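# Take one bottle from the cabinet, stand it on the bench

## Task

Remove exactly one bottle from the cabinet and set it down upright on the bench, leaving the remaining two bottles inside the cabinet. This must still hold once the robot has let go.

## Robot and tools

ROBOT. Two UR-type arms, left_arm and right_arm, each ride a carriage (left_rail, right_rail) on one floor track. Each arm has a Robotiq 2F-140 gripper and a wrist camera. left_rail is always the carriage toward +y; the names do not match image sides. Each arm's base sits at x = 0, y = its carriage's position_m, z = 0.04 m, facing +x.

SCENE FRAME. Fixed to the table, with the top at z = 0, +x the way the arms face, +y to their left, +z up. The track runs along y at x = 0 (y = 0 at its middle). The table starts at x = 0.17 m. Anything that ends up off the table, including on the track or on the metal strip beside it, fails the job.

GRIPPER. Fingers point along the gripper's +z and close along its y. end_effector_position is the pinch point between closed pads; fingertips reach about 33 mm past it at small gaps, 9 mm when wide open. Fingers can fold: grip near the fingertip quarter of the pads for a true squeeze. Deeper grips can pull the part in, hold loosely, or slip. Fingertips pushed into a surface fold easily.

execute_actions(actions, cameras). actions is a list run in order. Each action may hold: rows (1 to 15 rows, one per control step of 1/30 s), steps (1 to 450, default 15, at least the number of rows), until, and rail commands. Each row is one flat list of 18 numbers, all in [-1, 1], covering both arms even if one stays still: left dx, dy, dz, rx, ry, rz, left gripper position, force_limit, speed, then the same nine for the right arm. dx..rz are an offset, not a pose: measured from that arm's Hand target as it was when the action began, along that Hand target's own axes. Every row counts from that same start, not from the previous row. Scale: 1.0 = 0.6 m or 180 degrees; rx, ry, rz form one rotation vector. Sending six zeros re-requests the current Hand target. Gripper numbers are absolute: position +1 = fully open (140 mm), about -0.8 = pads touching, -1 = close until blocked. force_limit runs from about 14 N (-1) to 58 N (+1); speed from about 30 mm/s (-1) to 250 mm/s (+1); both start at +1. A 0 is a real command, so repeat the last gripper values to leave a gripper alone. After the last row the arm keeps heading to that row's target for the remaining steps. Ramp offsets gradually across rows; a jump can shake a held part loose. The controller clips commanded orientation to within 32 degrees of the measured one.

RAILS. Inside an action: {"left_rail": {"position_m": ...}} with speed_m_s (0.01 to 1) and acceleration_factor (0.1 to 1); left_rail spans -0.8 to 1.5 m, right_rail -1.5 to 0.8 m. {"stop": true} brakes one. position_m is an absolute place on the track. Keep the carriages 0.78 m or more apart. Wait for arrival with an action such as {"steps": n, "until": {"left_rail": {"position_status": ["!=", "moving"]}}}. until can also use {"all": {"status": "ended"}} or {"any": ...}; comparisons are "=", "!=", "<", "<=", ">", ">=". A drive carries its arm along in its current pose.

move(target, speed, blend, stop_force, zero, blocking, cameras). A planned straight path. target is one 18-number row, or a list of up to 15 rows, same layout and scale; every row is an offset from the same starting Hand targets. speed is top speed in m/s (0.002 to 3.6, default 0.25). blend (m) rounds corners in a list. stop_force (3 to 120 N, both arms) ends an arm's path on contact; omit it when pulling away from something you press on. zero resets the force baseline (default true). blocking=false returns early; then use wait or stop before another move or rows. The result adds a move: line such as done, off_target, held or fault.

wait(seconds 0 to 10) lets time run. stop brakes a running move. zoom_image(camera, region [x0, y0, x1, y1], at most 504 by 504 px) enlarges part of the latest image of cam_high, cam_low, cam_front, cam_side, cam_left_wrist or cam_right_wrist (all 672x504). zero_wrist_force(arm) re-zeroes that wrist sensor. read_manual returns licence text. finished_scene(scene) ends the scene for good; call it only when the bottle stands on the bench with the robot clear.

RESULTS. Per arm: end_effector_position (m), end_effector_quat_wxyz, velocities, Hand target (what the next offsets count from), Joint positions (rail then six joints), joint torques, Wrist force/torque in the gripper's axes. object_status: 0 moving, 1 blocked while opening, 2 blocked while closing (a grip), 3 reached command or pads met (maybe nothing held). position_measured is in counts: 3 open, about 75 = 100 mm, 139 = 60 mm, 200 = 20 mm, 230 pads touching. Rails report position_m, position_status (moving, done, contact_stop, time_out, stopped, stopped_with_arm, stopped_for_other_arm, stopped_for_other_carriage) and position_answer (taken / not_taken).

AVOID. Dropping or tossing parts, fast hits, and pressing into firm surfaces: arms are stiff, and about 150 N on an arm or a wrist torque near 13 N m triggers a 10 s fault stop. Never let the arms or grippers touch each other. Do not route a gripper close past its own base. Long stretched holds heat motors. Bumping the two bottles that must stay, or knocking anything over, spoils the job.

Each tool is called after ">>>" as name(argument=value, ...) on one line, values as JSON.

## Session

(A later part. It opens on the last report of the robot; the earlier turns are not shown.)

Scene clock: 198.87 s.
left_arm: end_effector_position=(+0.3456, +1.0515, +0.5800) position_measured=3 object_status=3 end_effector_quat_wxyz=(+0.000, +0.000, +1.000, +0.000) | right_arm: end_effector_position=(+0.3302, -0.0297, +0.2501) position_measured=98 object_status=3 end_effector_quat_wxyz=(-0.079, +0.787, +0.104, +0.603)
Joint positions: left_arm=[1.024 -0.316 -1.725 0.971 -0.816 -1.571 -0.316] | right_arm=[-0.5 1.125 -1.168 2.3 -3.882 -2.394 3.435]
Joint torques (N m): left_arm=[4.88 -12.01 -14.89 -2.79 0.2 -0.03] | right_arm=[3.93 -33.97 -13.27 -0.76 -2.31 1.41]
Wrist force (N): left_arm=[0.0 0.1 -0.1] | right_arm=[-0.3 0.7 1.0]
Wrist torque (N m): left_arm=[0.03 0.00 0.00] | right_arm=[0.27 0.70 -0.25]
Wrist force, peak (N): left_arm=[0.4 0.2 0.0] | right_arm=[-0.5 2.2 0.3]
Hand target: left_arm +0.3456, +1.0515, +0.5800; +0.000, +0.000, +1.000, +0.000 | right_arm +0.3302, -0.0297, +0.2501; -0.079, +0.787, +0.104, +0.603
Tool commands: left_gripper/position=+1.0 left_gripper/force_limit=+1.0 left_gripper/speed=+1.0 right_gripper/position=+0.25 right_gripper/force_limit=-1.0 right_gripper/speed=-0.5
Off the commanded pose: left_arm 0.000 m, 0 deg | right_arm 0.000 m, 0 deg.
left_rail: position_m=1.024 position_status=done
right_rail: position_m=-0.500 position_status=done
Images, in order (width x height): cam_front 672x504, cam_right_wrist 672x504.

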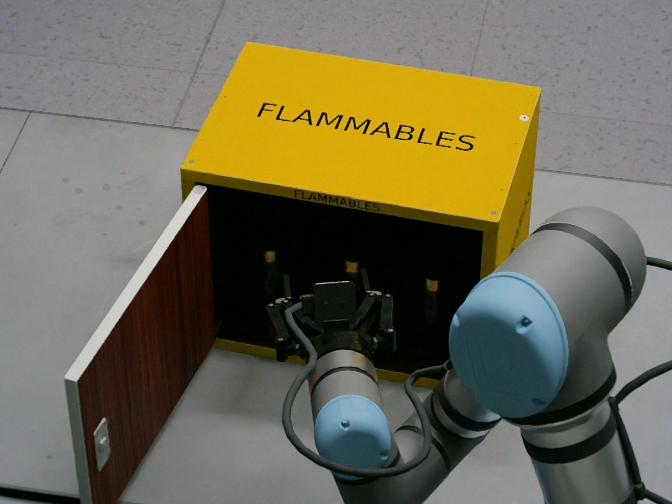

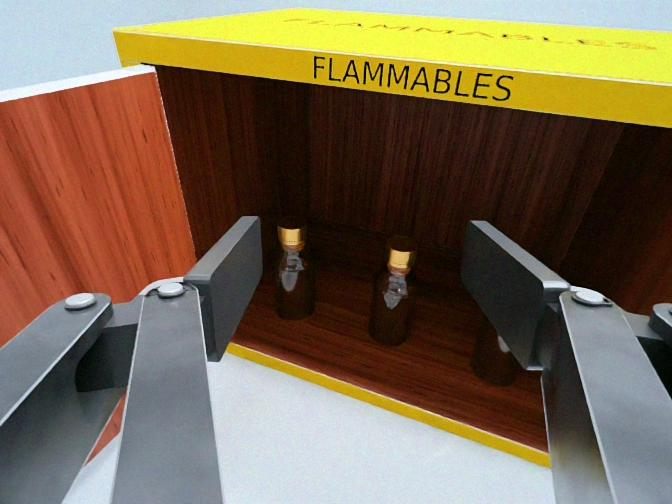

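>>> move(target=[[0,0,0,0,0,0,1,1,1, -0.2092,0.0773,0.1624,0,0,0,0.25,-1,-0.5],[0,0,0,0,0,0,1,1,1, -0.2092,0.0773,0.3157,0,0,0,0.25,-1,-0.5]], speed=[0.2,0.08], blend=0.01, stop_force=15, cameras=["cam_right_wrist","cam_front"])

>>> zoom_image(camera="cam_right_wrist", region=[120, 150, 560, 500])

Scene clock: 216.43 s.
left_arm: end_effector_position=(+0.3456, +1.0515, +0.5800) position_measured=3 object_status=3 end_effector_quat_wxyz=(+0.000, +0.000, +1.000, +0.000) | right_arm: end_effector_position=(+0.4875, -0.0355, +0.0798) position_measured=98 object_status=3 end_effector_quat_wxyz=(-0.079, +0.787, +0.104, +0.603)
Joint positions: left_arm=[1.024 -0.316 -1.725 0.971 -0.816 -1.571 -0.316] | right_arm=[-0.5 0.787 -0.637 2.101 -4.305 -2.075 3.29]
Joint torques (N m): left_arm=[5.14 -11.23 -15.33 -2.9 0.28 0.09] | right_arm=[-9.07 -34.85 -19.05 -0.35 1.77 -1.1]
Wrist force (N): left_arm=[0.2 0.1 -0.1] | right_arm=[-0.1 0.8 0.8]
Wrist torque (N m): left_arm=[0.02 -0.05 0.00] | right_arm=[0.29 0.72 -0.04]
Wrist force, peak (N): left_arm=[0.4 0.3 0.1] | right_arm=[-1.0 0.9 1.2]
Hand target: left_arm +0.3456, +1.0515, +0.5800; +0.000, +0.000, +1.000, +0.000 | right_arm +0.4875, -0.0355, +0.0798; -0.079, +0.787, +0.104, +0.603
Off the commanded pose: left_arm 0.000 m, 0 deg | right_arm 0.000 m, 0 deg.
left_rail: position_m=1.024 position_status=done
right_rail: position_m=-0.500 position_status=done
move: done
Images, in order (width x height): cam_front 672x504, cam_right_wrist 672x504.

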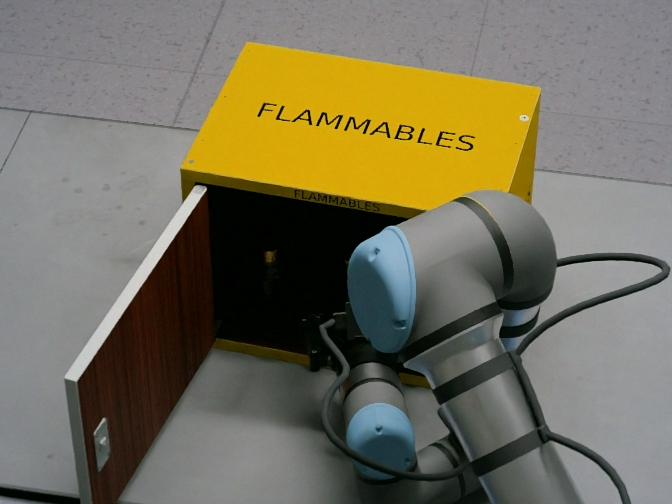

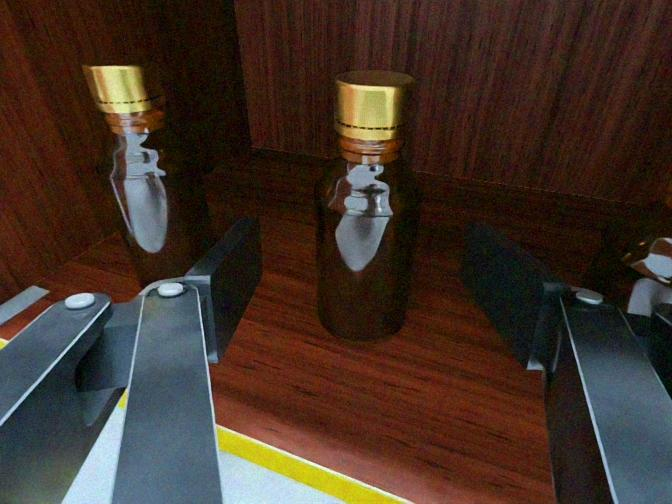

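Scaled by 1.145 from the camera's 672x504 image, which has a finer 960x720 frame.

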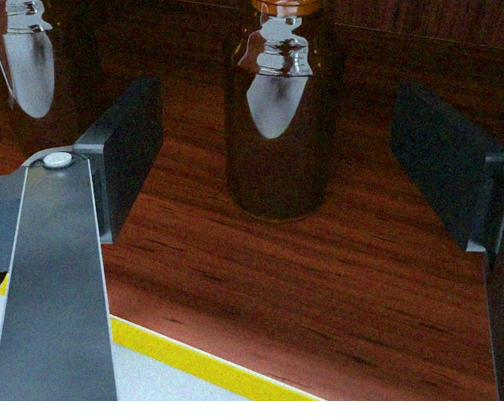

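>>> move(target=[0,0,0,0,0,0,1,1,1, 0,0.005,0.0367,0,0,0,0.25,-1,-0.5], speed=0.05, stop_force=10)

>>> execute_actions(actions=[{"rows":[[0,0,0,0,0,0,1,1,1, 0,0,0,0,0,0,-1,-0.05,-1]],"steps":100}], cameras=["cam_right_wrist"])

Scene clock: 231.30 s.
left_arm: end_effector_position=(+0.3456, +1.0515, +0.5800) position_measured=3 object_status=3 end_effector_quat_wxyz=(+0.000, +0.000, +1.000, +0.000) | right_arm: end_effector_position=(+0.5032, -0.0335, +0.0770) position_measured=98 object_status=3 end_effector_quat_wxyz=(-0.080, +0.786, +0.104, +0.604)
Joint positions: left_arm=[1.024 -0.316 -1.725 0.971 -0.816 -1.571 -0.316] | right_arm=[-0.5 0.764 -0.624 2.071 -4.293 -2.053 3.282]
Joint torques (N m): left_arm=[5.91 -11.78 -13.69 -2.9 0.22 0.07] | right_arm=[0.13 -41.7 -5.47 -2.91 -0.48 0.26]
Wrist force (N): left_arm=[0.1 0.1 0.0] | right_arm=[-0.2 0.6 1.0]
Wrist torque (N m): left_arm=[0.02 -0.03 0.00] | right_arm=[0.25 0.73 -0.06]
Wrist force, peak (N): left_arm=[0.1 0.5 0.2] | right_arm=[0.5 0.7 2.4]
Hand target: left_arm +0.3456, +1.0515, +0.5800; +0.000, +0.000, +1.000, +0.000 | right_arm +0.5032, -0.0335, +0.0770; -0.080, +0.786, +0.104, +0.604 (not the last commanded pose)
Tool commands: left_gripper/position=+1.0 left_gripper/force_limit=+1.0 left_gripper/speed=+1.0 right_gripper/position=+0.247059 right_gripper/force_limit=-1.0 right_gripper/speed=-0.498039
Off the commanded pose: left_arm 0.000 m, 0 deg | right_arm 0.006 m, 0 deg.
FORCE FAULT: contact force on the right arm reached its limit, and that arm stopped for 10 seconds. The contact can be on any part of that arm, not only on its tool. That arm's remaining commands of this call were not run. That arm's target is now where it stood when the stop ended, not its last command. That arm accepts commands again.
left_rail: position_m=1.024 position_status=done
right_rail: position_m=-0.500 position_status=done
move: fault (right_arm)

not run: an earlier result of this reply reported a stop or a fault. Calls in your next reply go to the robot.

>>> execute_actions(actions=[])

Scene clock: 233.63 s.
left_arm: end_effector_position=(+0.3456, +1.0515, +0.5800) position_measured=3 object_status=3 end_effector_quat_wxyz=(+0.000, +0.000, +1.000, +0.000) | right_arm: end_effector_position=(+0.5032, -0.0335, +0.0770) position_measured=98 object_status=3 end_effector_quat_wxyz=(-0.080, +0.786, +0.104, +0.604)
Joint positions: left_arm=[1.024 -0.316 -1.725 0.971 -0.816 -1.571 -0.316] | right_arm=[-0.5 0.764 -0.624 2.071 -4.293 -2.053 3.282]
Joint velocities: within noise
Joint torques (N m): left_arm=[5.11 -11.7 -14.39 -2.89 0.26 -0.06] | right_arm=[-0.61 -37.7 -5.91 -2.69 -0.4 0.21]
Wrist force (N): left_arm=[-0.1 0.3 0.0] | right_arm=[0.0 0.8 1.2]
Wrist torque (N m): left_arm=[0.06 0.02 0.00] | right_arm=[0.29 0.68 -0.05]
Wrist force, peak (N): left_arm=[-0.1 0.4 0.2] | right_arm=[0.0 0.8 1.3]
Hand target: left_arm +0.3456, +1.0515, +0.5800; +0.000, +0.000, +1.000, +0.000 | right_arm +0.5032, -0.0335, +0.0770; -0.080, +0.786, +0.104, +0.604 (not the last commanded pose)
Tool commands: left_gripper/position=+1.0 left_gripper/force_limit=+1.0 left_gripper/speed=+1.0 right_gripper/position=+0.247059 right_gripper/force_limit=-1.0 right_gripper/speed=-0.498039
Off the commanded pose: left_arm 0.000 m, 0 deg | right_arm 0.006 m, 0 deg.
left_rail: position_m=1.024 position_status=done
right_rail: position_m=-0.500 position_status=done

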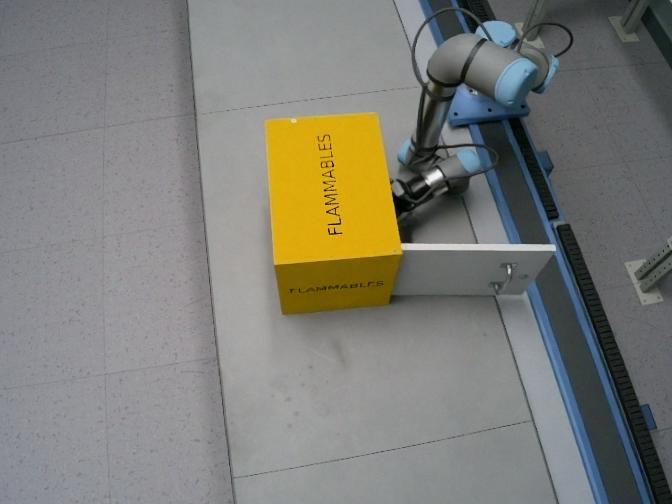

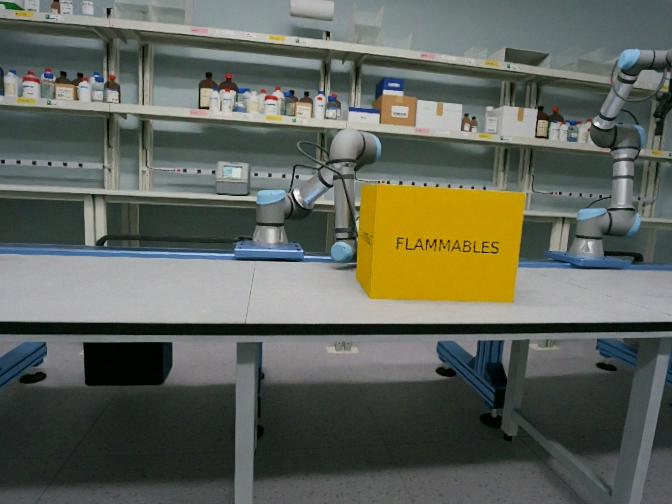

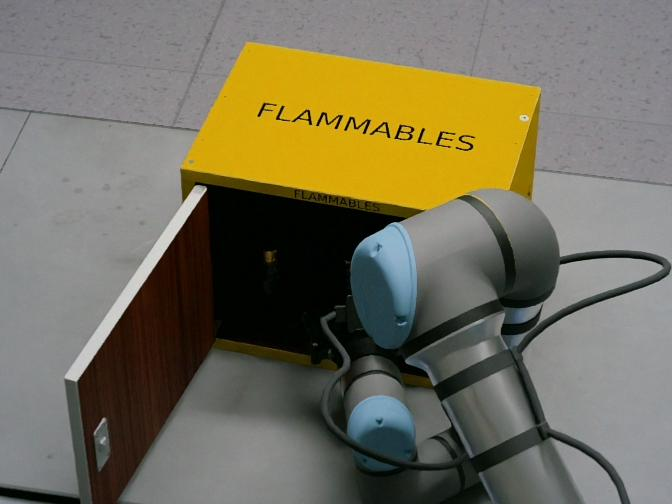

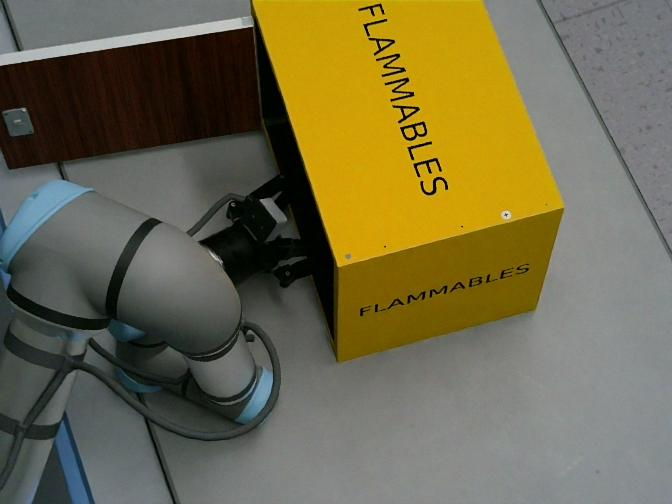

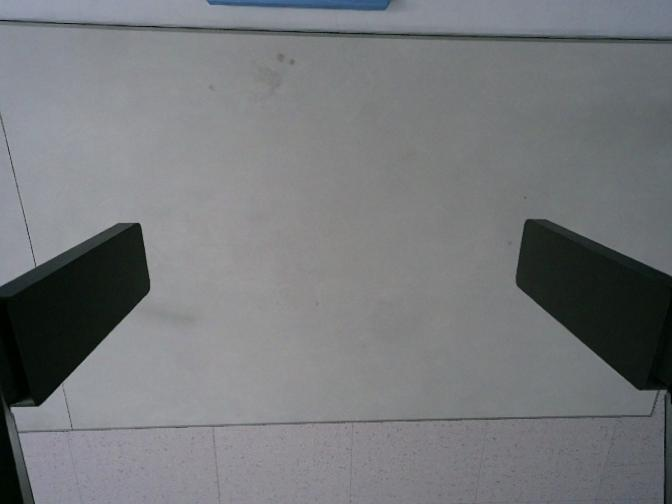

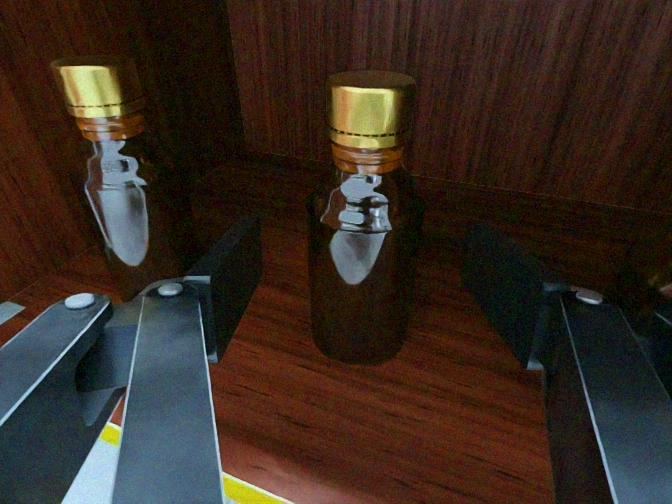

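>>> move(target=[[0,0,0,0,0,0,1,1,1, 0.012,0,0,0,-0.0444,0,0.25,-1,-0.5],[0,0,0,0,0,0,1,1,1, 0.01,0,0.0063,0,-0.0444,0,0.25,-1,-0.5]], speed=0.05)

>>> move(target=[0,0,0,0,0,0,1,1,1, 0,0,0,0,0,0,-1,-0.05,-1], cameras=["cam_right_wrist"])

Scene clock: 250.00 s.
left_arm: end_effector_position=(+0.3456, +1.0515, +0.5800) position_measured=3 object_status=3 end_effector_quat_wxyz=(+0.000, +0.000, +1.000, +0.000) | right_arm: end_effector_position=(+0.5081, -0.0322, +0.0819) position_measured=98 object_status=3 end_effector_quat_wxyz=(-0.072, +0.826, +0.109, +0.548)
Joint positions: left_arm=[1.024 -0.316 -1.725 0.971 -0.816 -1.571 -0.316] | right_arm=[-0.5 0.743 -0.761 2.111 -4.047 -2.01 3.342]
Joint torques (N m): left_arm=[5.32 -11.42 -13.62 -2.87 0.22 0.05] | right_arm=[-10.82 -35.31 -23.17 -0.26 1.65 -1]
Wrist force (N): left_arm=[0.1 0.1 0.0] | right_arm=[0.0 0.6 0.8]
Wrist torque (N m): left_arm=[0.03 -0.02 0.00] | right_arm=[0.18 0.58 -0.21]
Wrist force, peak (N): left_arm=[0.3 0.4 0.1] | right_arm=[-0.1 1.0 1.2]
Hand target: left_arm +0.3456, +1.0515, +0.5800; +0.000, +0.000, +1.000, +0.000 | right_arm +0.5083, -0.0322, +0.0818; -0.072, +0.826, +0.109, +0.548
Off the commanded pose: left_arm 0.000 m, 0 deg | right_arm 0.000 m, 0 deg.
left_rail: position_m=1.024 position_status=done
right_rail: position_m=-0.500 position_status=done
move: done

Scene clock: 251.63 s.
left_arm: end_effector_position=(+0.3456, +1.0515, +0.5800) position_measured=3 object_status=3 end_effector_quat_wxyz=(+0.000, +0.000, +1.000, +0.000) | right_arm: end_effector_position=(+0.5083, -0.0322, +0.0818) position_measured=162 object_status=0 end_effector_quat_wxyz=(-0.072, +0.826, +0.109, +0.548)
Joint positions: left_arm=[1.024 -0.316 -1.725 0.971 -0.816 -1.571 -0.316] | right_arm=[-0.5 0.743 -0.761 2.111 -4.047 -2.01 3.342]
Joint torques (N m): left_arm=[5.98 -12.34 -12.92 -3.02 0.23 0.03] | right_arm=[-10.25 -34.38 -19.29 -0.36 0.25 -0.91]
Wrist force (N): left_arm=[0.1 0.1 0.1] | right_arm=[1.4 -1.0 -1.8]
Wrist torque (N m): left_arm=[0.03 -0.01 0.00] | right_arm=[0.35 0.62 -0.08]
Wrist force, peak (N): left_arm=[0.1 0.4 0.3] | right_arm=[1.5 -1.4 -2.0]
Hand target: left_arm +0.3456, +1.0515, +0.5800; +0.000, +0.000, +1.000, +0.000 | right_arm +0.5083, -0.0322, +0.0818; -0.072, +0.826, +0.109, +0.548
Off the commanded pose: left_arm 0.000 m, 0 deg | right_arm 0.000 m, 0 deg.
left_rail: position_m=1.024 position_status=done
right_rail: position_m=-0.500 position_status=done
move: done
Images, in order (width x height): cam_right_wrist 672x504.

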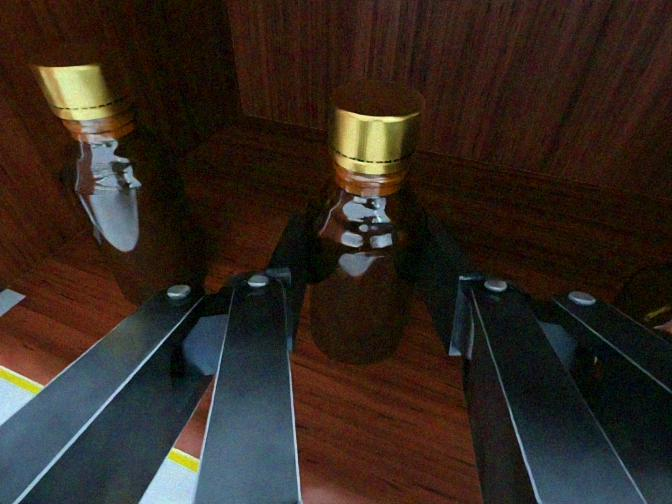

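>>> move(target=[0,0,0,0,0,0,1,1,1, 0.046,0,-0.0195,0,0,0,-1,-0.05,-1], speed=0.05, cameras=["cam_right_wrist"])

Scene clock: 258.97 s.
left_arm: end_effector_position=(+0.3456, +1.0515, +0.5800) position_measured=3 object_status=3 end_effector_quat_wxyz=(+0.000, +0.000, +1.000, +0.000) | right_arm: end_effector_position=(+0.5082, -0.0322, +0.1116) position_measured=162 object_status=2 end_effector_quat_wxyz=(-0.072, +0.826, +0.109, +0.548)
Joint positions: left_arm=[1.024 -0.316 -1.725 0.971 -0.816 -1.571 -0.316] | right_arm=[-0.5 0.743 -0.841 2.127 -3.983 -2.01 3.342]
Joint torques (N m): left_arm=[6.36 -11.46 -13.36 -2.84 0.38 0.08] | right_arm=[-7.3 -49.53 3.18 -0.73 -2.13 1.35]
Wrist force (N): left_arm=[0.1 0.1 0.0] | right_arm=[-2.4 1.0 1.6]
Wrist torque (N m): left_arm=[0.02 -0.02 0.00] | right_arm=[0.26 0.52 -0.23]
Wrist force, peak (N): left_arm=[0.2 0.5 0.0] | right_arm=[-3.3 0.7 2.3]
Hand target: left_arm +0.3456, +1.0515, +0.5800; +0.000, +0.000, +1.000, +0.000 | right_arm +0.5082, -0.0322, +0.1118; -0.072, +0.826, +0.109, +0.548
Off the commanded pose: left_arm 0.000 m, 0 deg | right_arm 0.000 m, 0 deg.
left_rail: position_m=1.024 position_status=done
right_rail: position_m=-0.500 position_status=done
move: done
Images, in order (width x height): cam_right_wrist 672x504.

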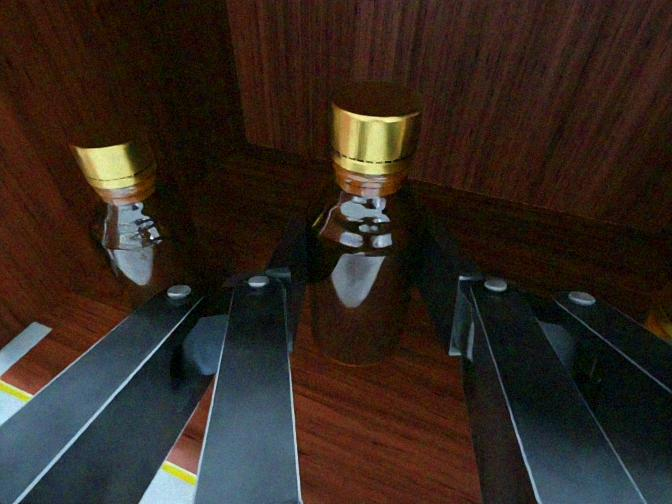

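>>> move(target=[0,0,0,0,0,0,1,1,1, -0.09,-0.021,-0.255,0,0,0,-1,-0.05,-1], speed=0.12, cameras=["cam_right_wrist","cam_front","cam_high"])

Scene clock: 268.93 s.
left_arm: end_effector_position=(+0.3456, +1.0515, +0.5800) position_measured=3 object_status=3 end_effector_quat_wxyz=(+0.000, +0.000, +1.000, +0.000) | right_arm: end_effector_position=(+0.3487, -0.0621, +0.1216) position_measured=162 object_status=2 end_effector_quat_wxyz=(-0.072, +0.826, +0.109, +0.548) end_effector_velocity=(-0.002, +0.000, +0.000) end_effector_angular_velocity=(-0.001, +0.001, +0.001)
Joint positions: left_arm=[1.024 -0.316 -1.725 0.971 -0.816 -1.571 -0.316] | right_arm=[-0.5 1.007 -0.941 2.395 -4.074 -2.245 3.486]
Joint velocities: left_arm=[within noise] | right_arm=[0 0.005 -0.001 0.003 0.001 -0.003 0.003]
Joint torques (N m): left_arm=[6.38 -11.11 -12.58 -2.82 0.31 -0.05] | right_arm=[9.47 -41.04 5.63 -0.8 -4.1 1.5]
Wrist force (N): left_arm=[-0.1 0.4 -0.1] | right_arm=[-2.4 0.5 1.9]
Wrist torque (N m): left_arm=[0.09 0.02 0.00] | right_arm=[0.19 0.53 -0.19]
Wrist force, peak (N): left_arm=[0.1 0.5 0.1] | right_arm=[-2.6 0.8 2.8]
Hand target: left_arm +0.3456, +1.0515, +0.5800; +0.000, +0.000, +1.000, +0.000 | right_arm +0.3486, -0.0621, +0.1216; -0.072, +0.826, +0.109, +0.548
Off the commanded pose: left_arm 0.000 m, 0 deg | right_arm 0.000 m, 0 deg.
left_rail: position_m=1.024 position_status=done
right_rail: position_m=-0.500 position_status=done
move: done
Images, in order (width x height): cam_high 672x504, cam_front 672x504, cam_right_wrist 672x504.

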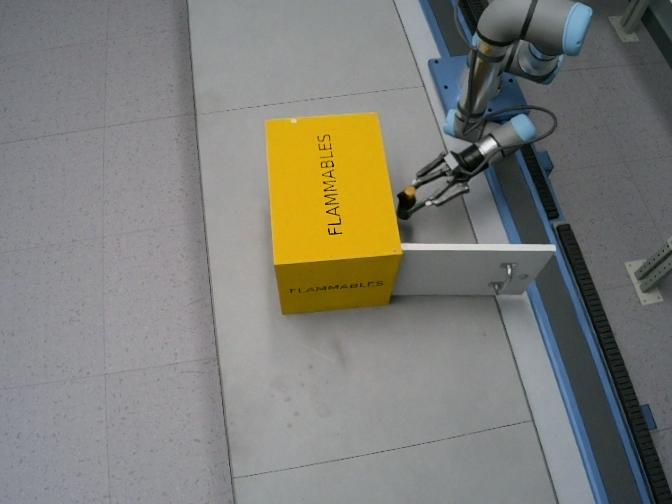

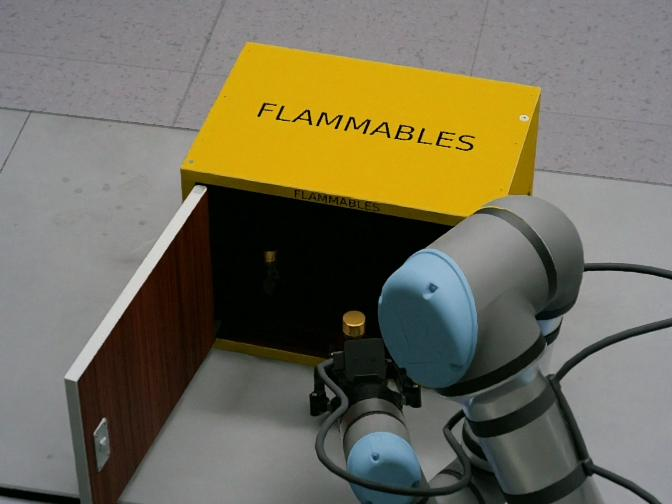

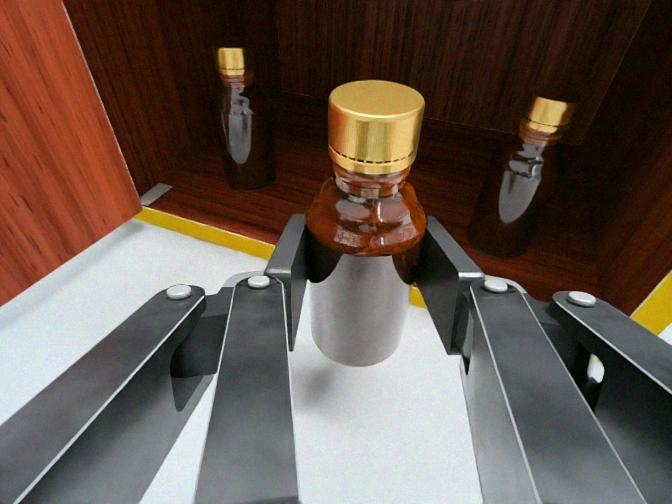

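>>> move(target=[[0,0,0,0,0,0,1,1,1, -0.061,0,0.026,0,0,0,-1,-0.05,-1],[0,0,0,0,0,0,1,1,1, -0.1073,0,0.0455,0,0,0,-1,-0.05,-1]], speed=[0.06,0.012], stop_force=4, cameras=["cam_right_wrist"])

Scene clock: 275.53 s.
left_arm: end_effector_position=(+0.3456, +1.0515, +0.5800) position_measured=3 object_status=3 end_effector_quat_wxyz=(+0.000, +0.000, +1.000, +0.000) | right_arm: end_effector_position=(+0.3487, -0.0620, +0.0639) position_measured=162 object_status=2 end_effector_quat_wxyz=(-0.072, +0.826, +0.109, +0.548)
Joint positions: left_arm=[1.024 -0.316 -1.725 0.971 -0.816 -1.571 -0.316] | right_arm=[-0.5 1.008 -0.745 2.357 -4.232 -2.245 3.487]
Joint torques (N m): left_arm=[6.15 -11.5 -12.32 -2.95 0.29 0.17] | right_arm=[-5.88 -43.91 11.67 -0.3 0.26 -0.78]
Wrist force (N): left_arm=[0.1 0.3 0.1] | right_arm=[-0.5 0.3 1.2]
Wrist torque (N m): left_arm=[0.06 -0.02 0.00] | right_arm=[0.20 0.52 -0.14]
Wrist force, peak (N): left_arm=[0.0 0.5 0.0] | right_arm=[4.8 1.0 -2.3]
Hand target: left_arm +0.3456, +1.0515, +0.5800; +0.000, +0.000, +1.000, +0.000 | right_arm +0.3487, -0.0620, +0.0639; -0.072, +0.826, +0.109, +0.548 (not the last commanded pose)
Off the commanded pose: left_arm 0.000 m, 0 deg | right_arm 0.012 m, 0 deg.
left_rail: position_m=1.024 position_status=done
right_rail: position_m=-0.500 position_status=done
move: contact (right_arm); path passed 1 of 2 targets
Images, in order (width x height): cam_right_wrist 672x504.

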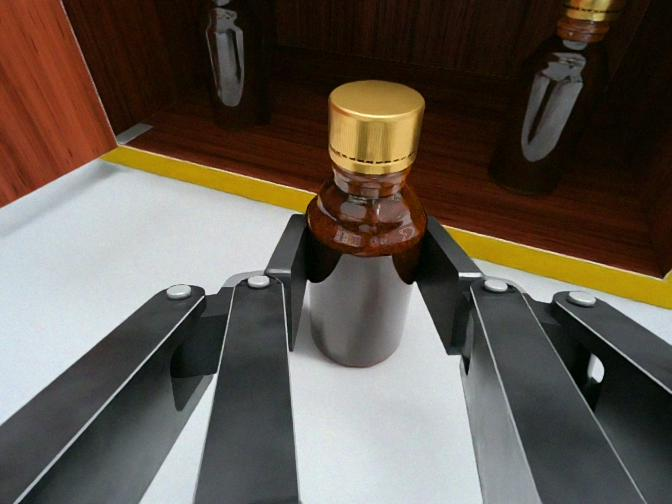

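>>> move(target=[0,0,0,0,0,0,1,1,1, 0,0,0,0,0,0,0.3,-0.05,-1])

>>> move(target=[0,0,0,0,0,0,1,1,1, 0.05,0,-0.12,0,0,0,0.3,-0.05,-1], speed=0.12, cameras=["cam_right_wrist","cam_front"])

Scene clock: 281.53 s.
left_arm: end_effector_position=(+0.3456, +1.0515, +0.5800) position_measured=3 object_status=3 end_effector_quat_wxyz=(+0.000, +0.000, +1.000, +0.000) | right_arm: end_effector_position=(+0.3487, -0.0620, +0.0639) position_measured=91 object_status=0 end_effector_quat_wxyz=(-0.072, +0.826, +0.109, +0.548)
Joint positions: left_arm=[1.024 -0.316 -1.725 0.971 -0.816 -1.571 -0.316] | right_arm=[-0.5 1.008 -0.745 2.357 -4.232 -2.245 3.487]
Joint torques (N m): left_arm=[5.83 -12.17 -12.36 -2.98 0.27 -0.05] | right_arm=[-5.78 -40.36 8.22 -2.66 0.41 -0.63]
Wrist force (N): left_arm=[0.2 0.1 0.1] | right_arm=[-0.1 0.2 1.0]
Wrist torque (N m): left_arm=[0.02 -0.03 0.00] | right_arm=[0.14 0.59 -0.18]
Wrist force, peak (N): left_arm=[0.3 0.4 0.1] | right_arm=[-0.9 0.4 1.6]
Hand target: left_arm +0.3456, +1.0515, +0.5800; +0.000, +0.000, +1.000, +0.000 | right_arm +0.3487, -0.0620, +0.0639; -0.072, +0.826, +0.109, +0.548
Off the commanded pose: left_arm 0.000 m, 0 deg | right_arm 0.000 m, 0 deg.
left_rail: position_m=1.024 position_status=done
right_rail: position_m=-0.500 position_status=done
move: done

Scene clock: 282.97 s.
left_arm: end_effector_position=(+0.3456, +1.0515, +0.5800) position_measured=3 object_status=3 end_effector_quat_wxyz=(+0.000, +0.000, +1.000, +0.000) | right_arm: end_effector_position=(+0.2960, -0.0762, +0.1195) position_measured=91 object_status=3 end_effector_quat_wxyz=(-0.072, +0.826, +0.109, +0.548)
Joint positions: left_arm=[1.024 -0.316 -1.725 0.971 -0.816 -1.571 -0.316] | right_arm=[-0.5 1.125 -0.952 2.465 -4.079 -2.345 3.568]
Joint torques (N m): left_arm=[5.38 -11.29 -12.13 -2.94 0.34 0.15] | right_arm=[9.94 -39.64 8.34 0.35 -3.76 1.56]
Wrist force (N): left_arm=[0.1 0.1 -0.1] | right_arm=[-0.1 0.8 0.9]
Wrist torque (N m): left_arm=[0.02 -0.02 0.00] | right_arm=[0.26 0.61 -0.22]
Wrist force, peak (N): left_arm=[0.2 0.4 0.3] | right_arm=[-0.2 0.7 1.7]
Hand target: left_arm +0.3456, +1.0515, +0.5800; +0.000, +0.000, +1.000, +0.000 | right_arm +0.2959, -0.0762, +0.1196; -0.072, +0.826, +0.109, +0.548
Off the commanded pose: left_arm 0.000 m, 0 deg | right_arm 0.000 m, 0 deg.
left_rail: position_m=1.024 position_status=done
right_rail: position_m=-0.500 position_status=done
move: done
Images, in order (width x height): cam_front 672x504, cam_right_wrist 672x504.

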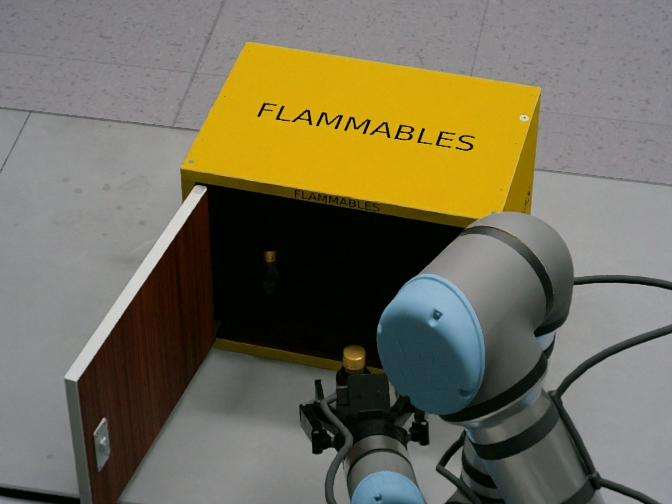

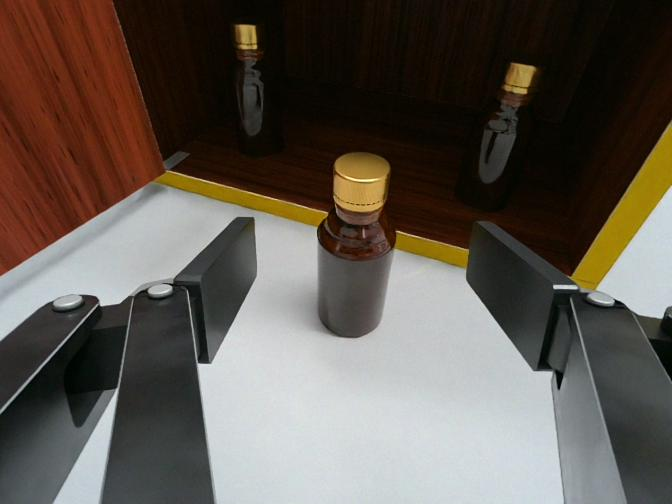

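>>> move(target=[0,0,0,0,0,0,1,1,1, -0.0495,0,0.12,0,0,0,0.3,-0.05,-1], speed=0.1)

>>> move(target=[0,0,0,0,0,0,1,1,1, 0,0,0,0,0,0,-1,-0.05,-1])

>>> move(target=[0,0,0,0,0,0,1,1,1, 0.046,0,-0.0195,0,0,0,-1,-0.05,-1], speed=0.06, cameras=["cam_right_wrist"])

Scene clock: 293.93 s.
left_arm: end_effector_position=(+0.3456, +1.0515, +0.5800) position_measured=3 object_status=3 end_effector_quat_wxyz=(+0.000, +0.000, +1.000, +0.000) | right_arm: end_effector_position=(+0.3486, -0.0620, +0.0643) position_measured=91 object_status=3 end_effector_quat_wxyz=(-0.072, +0.826, +0.109, +0.548)
Joint positions: left_arm=[1.024 -0.316 -1.725 0.971 -0.816 -1.571 -0.316] | right_arm=[-0.5 1.008 -0.746 2.358 -4.231 -2.245 3.487]
Joint torques (N m): left_arm=[5.99 -12 -13.31 -2.9 0.31 0.03] | right_arm=[-8.18 -28.73 -16.92 -5.96 1.48 -1.28]
Wrist force (N): left_arm=[-0.1 0.1 0.0] | right_arm=[0.1 0.5 0.9]
Wrist torque (N m): left_arm=[0.02 0.02 0.00] | right_arm=[0.21 0.58 -0.02]
Wrist force, peak (N): left_arm=[0.3 0.3 -0.2] | right_arm=[-0.1 0.7 1.8]
Hand target: left_arm +0.3456, +1.0515, +0.5800; +0.000, +0.000, +1.000, +0.000 | right_arm +0.3488, -0.0620, +0.0642; -0.072, +0.826, +0.109, +0.548
Off the commanded pose: left_arm 0.000 m, 0 deg | right_arm 0.000 m, 0 deg.
left_rail: position_m=1.024 position_status=done
right_rail: position_m=-0.500 position_status=done
move: done

Scene clock: 295.67 s.
left_arm: end_effector_position=(+0.3456, +1.0515, +0.5800) position_measured=3 object_status=3 end_effector_quat_wxyz=(+0.000, +0.000, +1.000, +0.000) | right_arm: end_effector_position=(+0.3488, -0.0620, +0.0642) position_measured=162 object_status=0 end_effector_quat_wxyz=(-0.072, +0.826, +0.109, +0.548)
Joint positions: left_arm=[1.024 -0.316 -1.725 0.971 -0.816 -1.571 -0.316] | right_arm=[-0.5 1.007 -0.746 2.357 -4.232 -2.245 3.487]
Joint torques (N m): left_arm=[5.71 -11.75 -12.04 -2.96 0.4 0.04] | right_arm=[-8.78 -28.88 -15.61 -5.24 1.48 -0.81]
Wrist force (N): left_arm=[0.2 0.2 0.3] | right_arm=[1.2 1.0 -0.1]
Wrist torque (N m): left_arm=[0.05 -0.04 0.00] | right_arm=[0.17 0.61 -0.12]
Wrist force, peak (N): left_arm=[0.2 0.2 0.3] | right_arm=[1.5 0.8 -0.3]
Hand target: left_arm +0.3456, +1.0515, +0.5800; +0.000, +0.000, +1.000, +0.000 | right_arm +0.3488, -0.0620, +0.0642; -0.072, +0.826, +0.109, +0.548
Off the commanded pose: left_arm 0.000 m, 0 deg | right_arm 0.000 m, 0 deg.
left_rail: position_m=1.024 position_status=done
right_rail: position_m=-0.500 position_status=done
move: done

Scene clock: 296.80 s.
left_arm: end_effector_position=(+0.3456, +1.0515, +0.5800) position_measured=3 object_status=3 end_effector_quat_wxyz=(+0.000, +0.000, +1.000, +0.000) | right_arm: end_effector_position=(+0.3488, -0.0620, +0.0941) position_measured=162 object_status=2 end_effector_quat_wxyz=(-0.072, +0.826, +0.109, +0.548)
Joint positions: left_arm=[1.024 -0.316 -1.725 0.971 -0.816 -1.571 -0.316] | right_arm=[-0.5 1.007 -0.846 2.38 -4.154 -2.245 3.487]
Joint torques (N m): left_arm=[5.83 -11.24 -12.06 -3.01 0.41 0.06] | right_arm=[7.19 -42.8 9.19 -1.17 -3.17 1.26]
Wrist force (N): left_arm=[0.1 0.3 0.0] | right_arm=[-2.4 0.6 1.6]
Wrist torque (N m): left_arm=[0.06 -0.02 0.00] | right_arm=[0.20 0.53 -0.03]
Wrist force, peak (N): left_arm=[0.2 0.6 0.1] | right_arm=[-3.4 0.5 1.9]
Hand target: left_arm +0.3456, +1.0515, +0.5800; +0.000, +0.000, +1.000, +0.000 | right_arm +0.3487, -0.0620, +0.0942; -0.072, +0.826, +0.109, +0.548
Off the commanded pose: left_arm 0.000 m, 0 deg | right_arm 0.000 m, 0 deg.
left_rail: position_m=1.024 position_status=done
right_rail: position_m=-0.500 position_status=done
move: done
Images, in order (width x height): cam_right_wrist 672x504.

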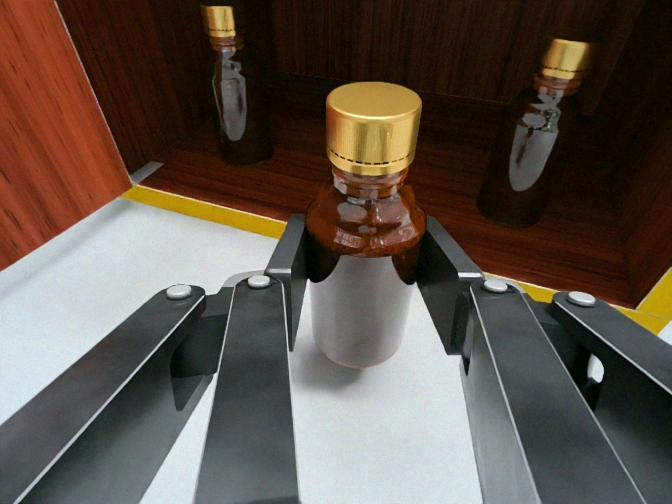

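>>> execute_actions(actions=[{"right_rail":{"position_m":-0.9,"acceleration_factor":0.5},"steps":150,"until":{"right_rail":{"position_status":["!=","moving"]}}}])

>>> move(target=[[0,0,0,0,0,0,1,1,1, -0.0337,0,0.0143,0,0,0,-1,-0.05,-1],[0,0,0,0,0,0,1,1,1, -0.0552,0,0.0234,0,0,0,-1,-0.05,-1]], speed=[0.06,0.012], stop_force=4, cameras=["cam_right_wrist"])

Scene clock: 303.00 s.
left_arm: end_effector_position=(+0.3456, +1.0515, +0.5800) position_measured=3 object_status=3 end_effector_quat_wxyz=(+0.000, +0.000, +1.000, +0.000) | right_arm: end_effector_position=(+0.3487, -0.4620, +0.0942) position_measured=162 object_status=2 end_effector_quat_wxyz=(-0.072, +0.826, +0.109, +0.548)
Joint positions: left_arm=[1.024 -0.316 -1.725 0.971 -0.816 -1.571 -0.316] | right_arm=[-0.9 1.007 -0.847 2.38 -4.153 -2.245 3.487]
Joint torques (N m): left_arm=[5.7 -11.45 -12.74 -3.01 0.26 0.12] | right_arm=[5.48 -38.91 -3.56 -1.23 -3.25 1.27]
Wrist force (N): left_arm=[0.0 0.2 -0.1] | right_arm=[-2.4 0.3 1.9]
Wrist torque (N m): left_arm=[0.05 0.02 0.00] | right_arm=[0.15 0.52 -0.04]
Wrist force, peak (N): left_arm=[0.1 0.5 0.0] | right_arm=[-2.8 1.3 1.8]
Hand target: left_arm +0.3456, +1.0515, +0.5800; +0.000, +0.000, +1.000, +0.000 | right_arm +0.3487, -0.4620, +0.0942; -0.072, +0.826, +0.109, +0.548
Tool commands: left_gripper/position=+1.0 left_gripper/force_limit=+1.0 left_gripper/speed=+1.0 right_gripper/position=-1.0 right_gripper/force_limit=-0.05 right_gripper/speed=-1.0
Off the commanded pose: left_arm 0.000 m, 0 deg | right_arm 0.000 m, 0 deg.
left_rail: position_m=1.024 position_status=done
right_rail: position_m=-0.900 position_status=done

Scene clock: 305.23 s.
left_arm: end_effector_position=(+0.3456, +1.0515, +0.5800) position_measured=3 object_status=3 end_effector_quat_wxyz=(+0.000, +0.000, +1.000, +0.000) | right_arm: end_effector_position=(+0.3487, -0.4620, +0.0643) position_measured=162 object_status=2 end_effector_quat_wxyz=(-0.072, +0.826, +0.109, +0.548)
Joint positions: left_arm=[1.024 -0.316 -1.725 0.971 -0.816 -1.571 -0.316] | right_arm=[-0.9 1.007 -0.746 2.357 -4.231 -2.245 3.487]
Joint torques (N m): left_arm=[5.05 -11.5 -12.63 -2.93 0.38 0.11] | right_arm=[-4.52 -44.3 10.82 -0.53 1.36 -0.56]
Wrist force (N): left_arm=[0.0 0.2 0.0] | right_arm=[-1.3 0.6 1.5]
Wrist torque (N m): left_arm=[0.04 0.00 -0.01] | right_arm=[0.22 0.59 -0.05]
Wrist force, peak (N): left_arm=[0.2 0.4 0.3] | right_arm=[5.5 -0.8 -1.6]
Hand target: left_arm +0.3456, +1.0515, +0.5800; +0.000, +0.000, +1.000, +0.000 | right_arm +0.3487, -0.4620, +0.0643; -0.072, +0.826, +0.109, +0.548 (not the last commanded pose)
Off the commanded pose: left_arm 0.000 m, 0 deg | right_arm 0.006 m, 0 deg.
left_rail: position_m=1.024 position_status=done
right_rail: position_m=-0.900 position_status=done
move: contact (right_arm); path passed 1 of 2 targets
Images, in order (width x height): cam_right_wrist 672x504.

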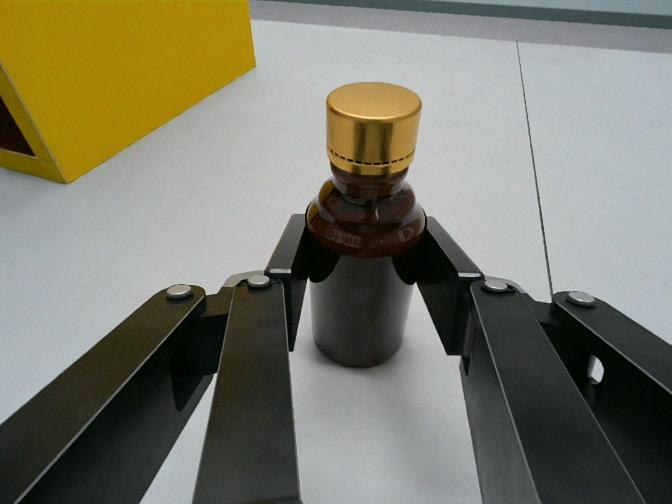

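>>> move(target=[0,0,0,0,0,0,1,1,1, 0,0,0,0,0,0,0.3,-0.05,-1])

>>> move(target=[[0,0,0,0,0,0,1,1,1, 0.05,0,-0.12,0,0,0,0.3,-0.05,-1],[0,0,0,0,0,0,1,1,1, 0.532,-0.062,-0.393,0,-0.372,0,0.3,-0.05,-1]], speed=[0.1,0.35], cameras=["cam_right_wrist","cam_high"])

Scene clock: 333.40 s.
left_arm: end_effector_position=(+0.3456, +1.0515, +0.5800) position_measured=3 object_status=3 end_effector_quat_wxyz=(+0.000, +0.000, +1.000, +0.000) | right_arm: end_effector_position=(+0.3487, -0.4620, +0.0643) position_measured=91 object_status=0 end_effector_quat_wxyz=(-0.072, +0.826, +0.109, +0.548)
Joint positions: left_arm=[1.024 -0.316 -1.725 0.971 -0.816 -1.571 -0.316] | right_arm=[-0.9 1.007 -0.746 2.357 -4.231 -2.245 3.487]
Joint torques (N m): left_arm=[6.28 -11.28 -12.41 -2.89 0.4 -0.04] | right_arm=[-4.88 -37.63 11.16 -0.35 0.64 1.24]
Wrist force (N): left_arm=[0.1 0.2 0.1] | right_arm=[-0.1 0.6 0.7]
Wrist torque (N m): left_arm=[0.05 -0.01 -0.01] | right_arm=[0.22 0.60 -0.02]
Wrist force, peak (N): left_arm=[0.0 0.5 0.1] | right_arm=[-1.5 0.3 1.8]
Hand target: left_arm +0.3456, +1.0515, +0.5800; +0.000, +0.000, +1.000, +0.000 | right_arm +0.3487, -0.4620, +0.0643; -0.072, +0.826, +0.109, +0.548
Off the commanded pose: left_arm 0.000 m, 0 deg | right_arm 0.000 m, 0 deg.
left_rail: position_m=1.024 position_status=done
right_rail: position_m=-0.900 position_status=done
move: done

Scene clock: 337.50 s.
left_arm: end_effector_position=(+0.3456, +1.0515, +0.5800) position_measured=3 object_status=3 end_effector_quat_wxyz=(+0.000, +0.000, +1.000, +0.000) | right_arm: end_effector_position=(+0.2494, -0.4503, +0.4501) position_measured=91 object_status=3 end_effector_quat_wxyz=(+0.000, +0.991, +0.131, +0.001)
Joint positions: left_arm=[1.024 -0.316 -1.725 0.971 -0.816 -1.571 -0.316] | right_arm=[-0.9 0.803 -1.505 1.155 -1.223 -1.572 3.682]
Joint torques (N m): left_arm=[6.06 -11.44 -12.72 -2.95 0.42 -0.04] | right_arm=[-9.54 -19.54 -37.58 -0.17 2.2 -1.21]
Wrist force (N): left_arm=[0.2 0.2 0.0] | right_arm=[-0.2 0.4 0.2]
Wrist torque (N m): left_arm=[0.05 -0.05 0.00] | right_arm=[0.08 0.09 0.14]
Wrist force, peak (N): left_arm=[-0.2 0.5 0.0] | right_arm=[1.3 1.9 -0.4]
Hand target: left_arm +0.3456, +1.0515, +0.5800; +0.000, +0.000, +1.000, +0.000 | right_arm +0.2494, -0.4503, +0.4501; +0.000, +0.991, +0.131, +0.001
Off the commanded pose: left_arm 0.000 m, 0 deg | right_arm 0.000 m, 0 deg.
left_rail: position_m=1.024 position_status=done
right_rail: position_m=-0.900 position_status=done
move: done
Images, in order (width x height): cam_high 672x504, cam_right_wrist 672x504.

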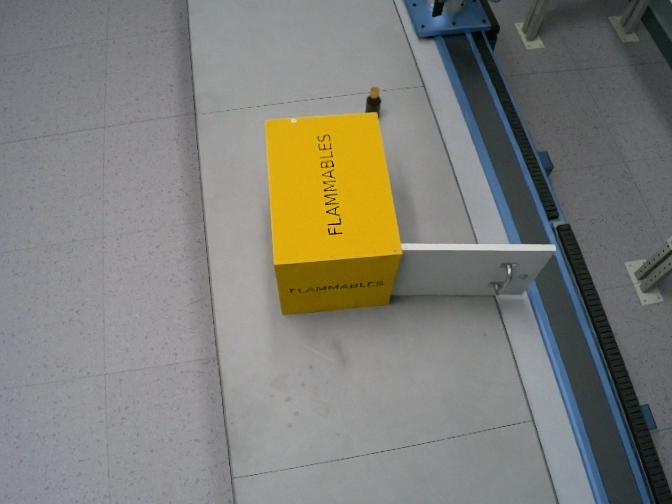

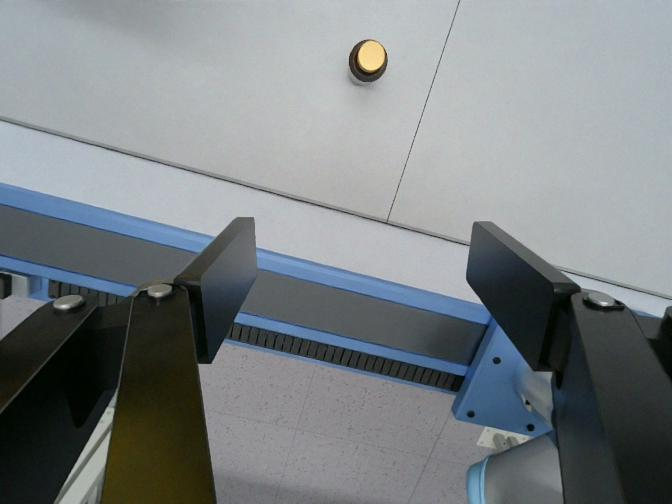

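>>> execute_actions(actions=[{"right_rail":{"position_m":-0.32,"acceleration_factor":0.8},"rows":[[0,0,0,0,0,0,1,1,1,0,0,0,0,0,0,-1,0,0]],"steps":150,"until":{"right_rail":{"position_status":["!=","moving"]}}}])

>>> move(target=[[0,0,0,0,0,0,1,1,1, 0.016,-0.298,0,0,0,0,-1,0,0],[0,0,0,0,0,0,1,1,1, 0.016,-0.298,0.2669,0,0,0,-1,0,0]], cameras=["cam_high","cam_right_wrist"])

Scene clock: 350.27 s.
left_arm: end_effector_position=(+0.3456, +1.0515, +0.5800) position_measured=3 object_status=3 end_effector_quat_wxyz=(+0.000, +0.000, +1.000, +0.000) | right_arm: end_effector_position=(+0.2494, +0.1297, +0.4501) position_measured=233 object_status=3 end_effector_quat_wxyz=(+0.000, +0.991, +0.131, +0.001)
Joint positions: left_arm=[1.024 -0.316 -1.725 0.971 -0.816 -1.571 -0.316] | right_arm=[-0.32 0.803 -1.505 1.155 -1.223 -1.572 3.682]
Joint torques (N m): left_arm=[5.96 -11.93 -12.84 -2.98 0.31 0.01] | right_arm=[1.48 -34.51 -27.69 -0.9 0.07 -0.43]
Wrist force (N): left_arm=[0.2 0.1 0.1] | right_arm=[-0.5 0.5 0.3]
Wrist torque (N m): left_arm=[0.03 -0.03 0.00] | right_arm=[0.10 0.15 0.15]
Wrist force, peak (N): left_arm=[0.2 0.5 0.0] | right_arm=[-0.8 2.2 0.4]
Hand target: left_arm +0.3456, +1.0515, +0.5800; +0.000, +0.000, +1.000, +0.000 | right_arm +0.2494, +0.1297, +0.4501; +0.000, +0.991, +0.131, +0.001
Off the commanded pose: left_arm 0.000 m, 0 deg | right_arm 0.000 m, 0 deg.
left_rail: position_m=1.024 position_status=done
right_rail: position_m=-0.320 position_status=done

Scene clock: 353.27 s.
left_arm: end_effector_position=(+0.3456, +1.0515, +0.5800) position_measured=3 object_status=3 end_effector_quat_wxyz=(+0.000, +0.000, +1.000, +0.000) | right_arm: end_effector_position=(+0.2126, +0.3050, +0.2901) position_measured=233 object_status=3 end_effector_quat_wxyz=(+0.000, +0.991, +0.131, +0.001)
Joint positions: left_arm=[1.024 -0.316 -1.725 0.971 -0.816 -1.571 -0.316] | right_arm=[-0.32 1.04 -1.199 1.193 -1.566 -1.572 3.919]
Joint torques (N m): left_arm=[6.29 -11.19 -12.42 -2.88 0.36 0.05] | right_arm=[-9.47 -50.23 -10.92 -5.48 1.83 -0.85]
Wrist force (N): left_arm=[0.0 -0.1 0.0] | right_arm=[-0.1 0.3 0.0]
Wrist torque (N m): left_arm=[-0.01 0.00 0.00] | right_arm=[0.08 0.04 -0.02]
Wrist force, peak (N): left_arm=[0.2 0.4 0.3] | right_arm=[-0.3 2.1 0.0]
Hand target: left_arm +0.3456, +1.0515, +0.5800; +0.000, +0.000, +1.000, +0.000 | right_arm +0.2126, +0.3050, +0.2901; +0.000, +0.991, +0.131, +0.001
Off the commanded pose: left_arm 0.000 m, 0 deg | right_arm 0.000 m, 0 deg.
left_rail: position_m=1.024 position_status=done
right_rail: position_m=-0.320 position_status=done
move: done
Images, in order (width x height): cam_high 672x504, cam_right_wrist 672x504.

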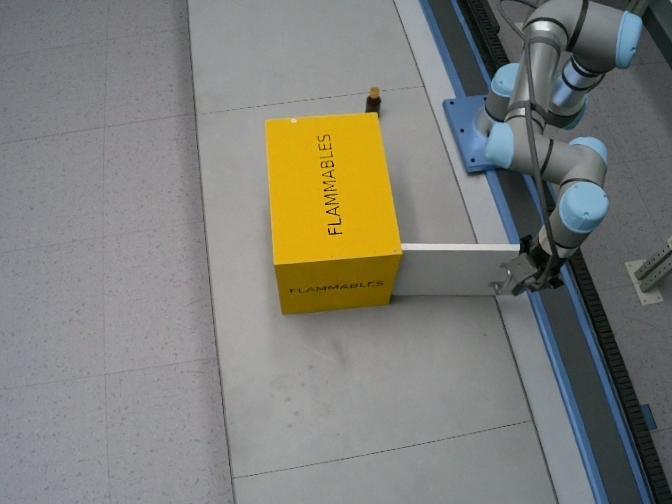

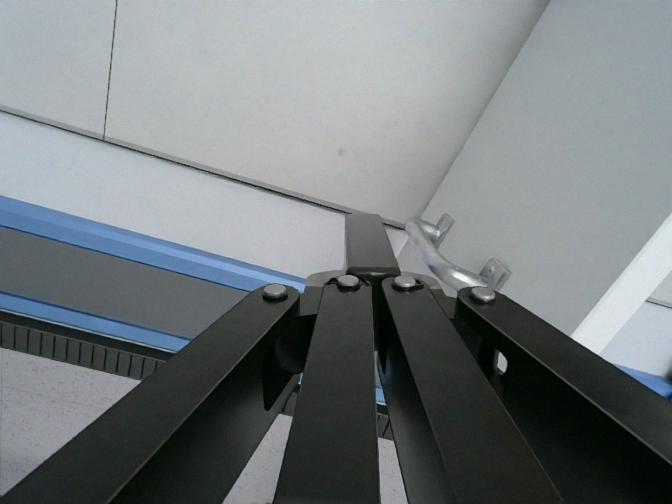

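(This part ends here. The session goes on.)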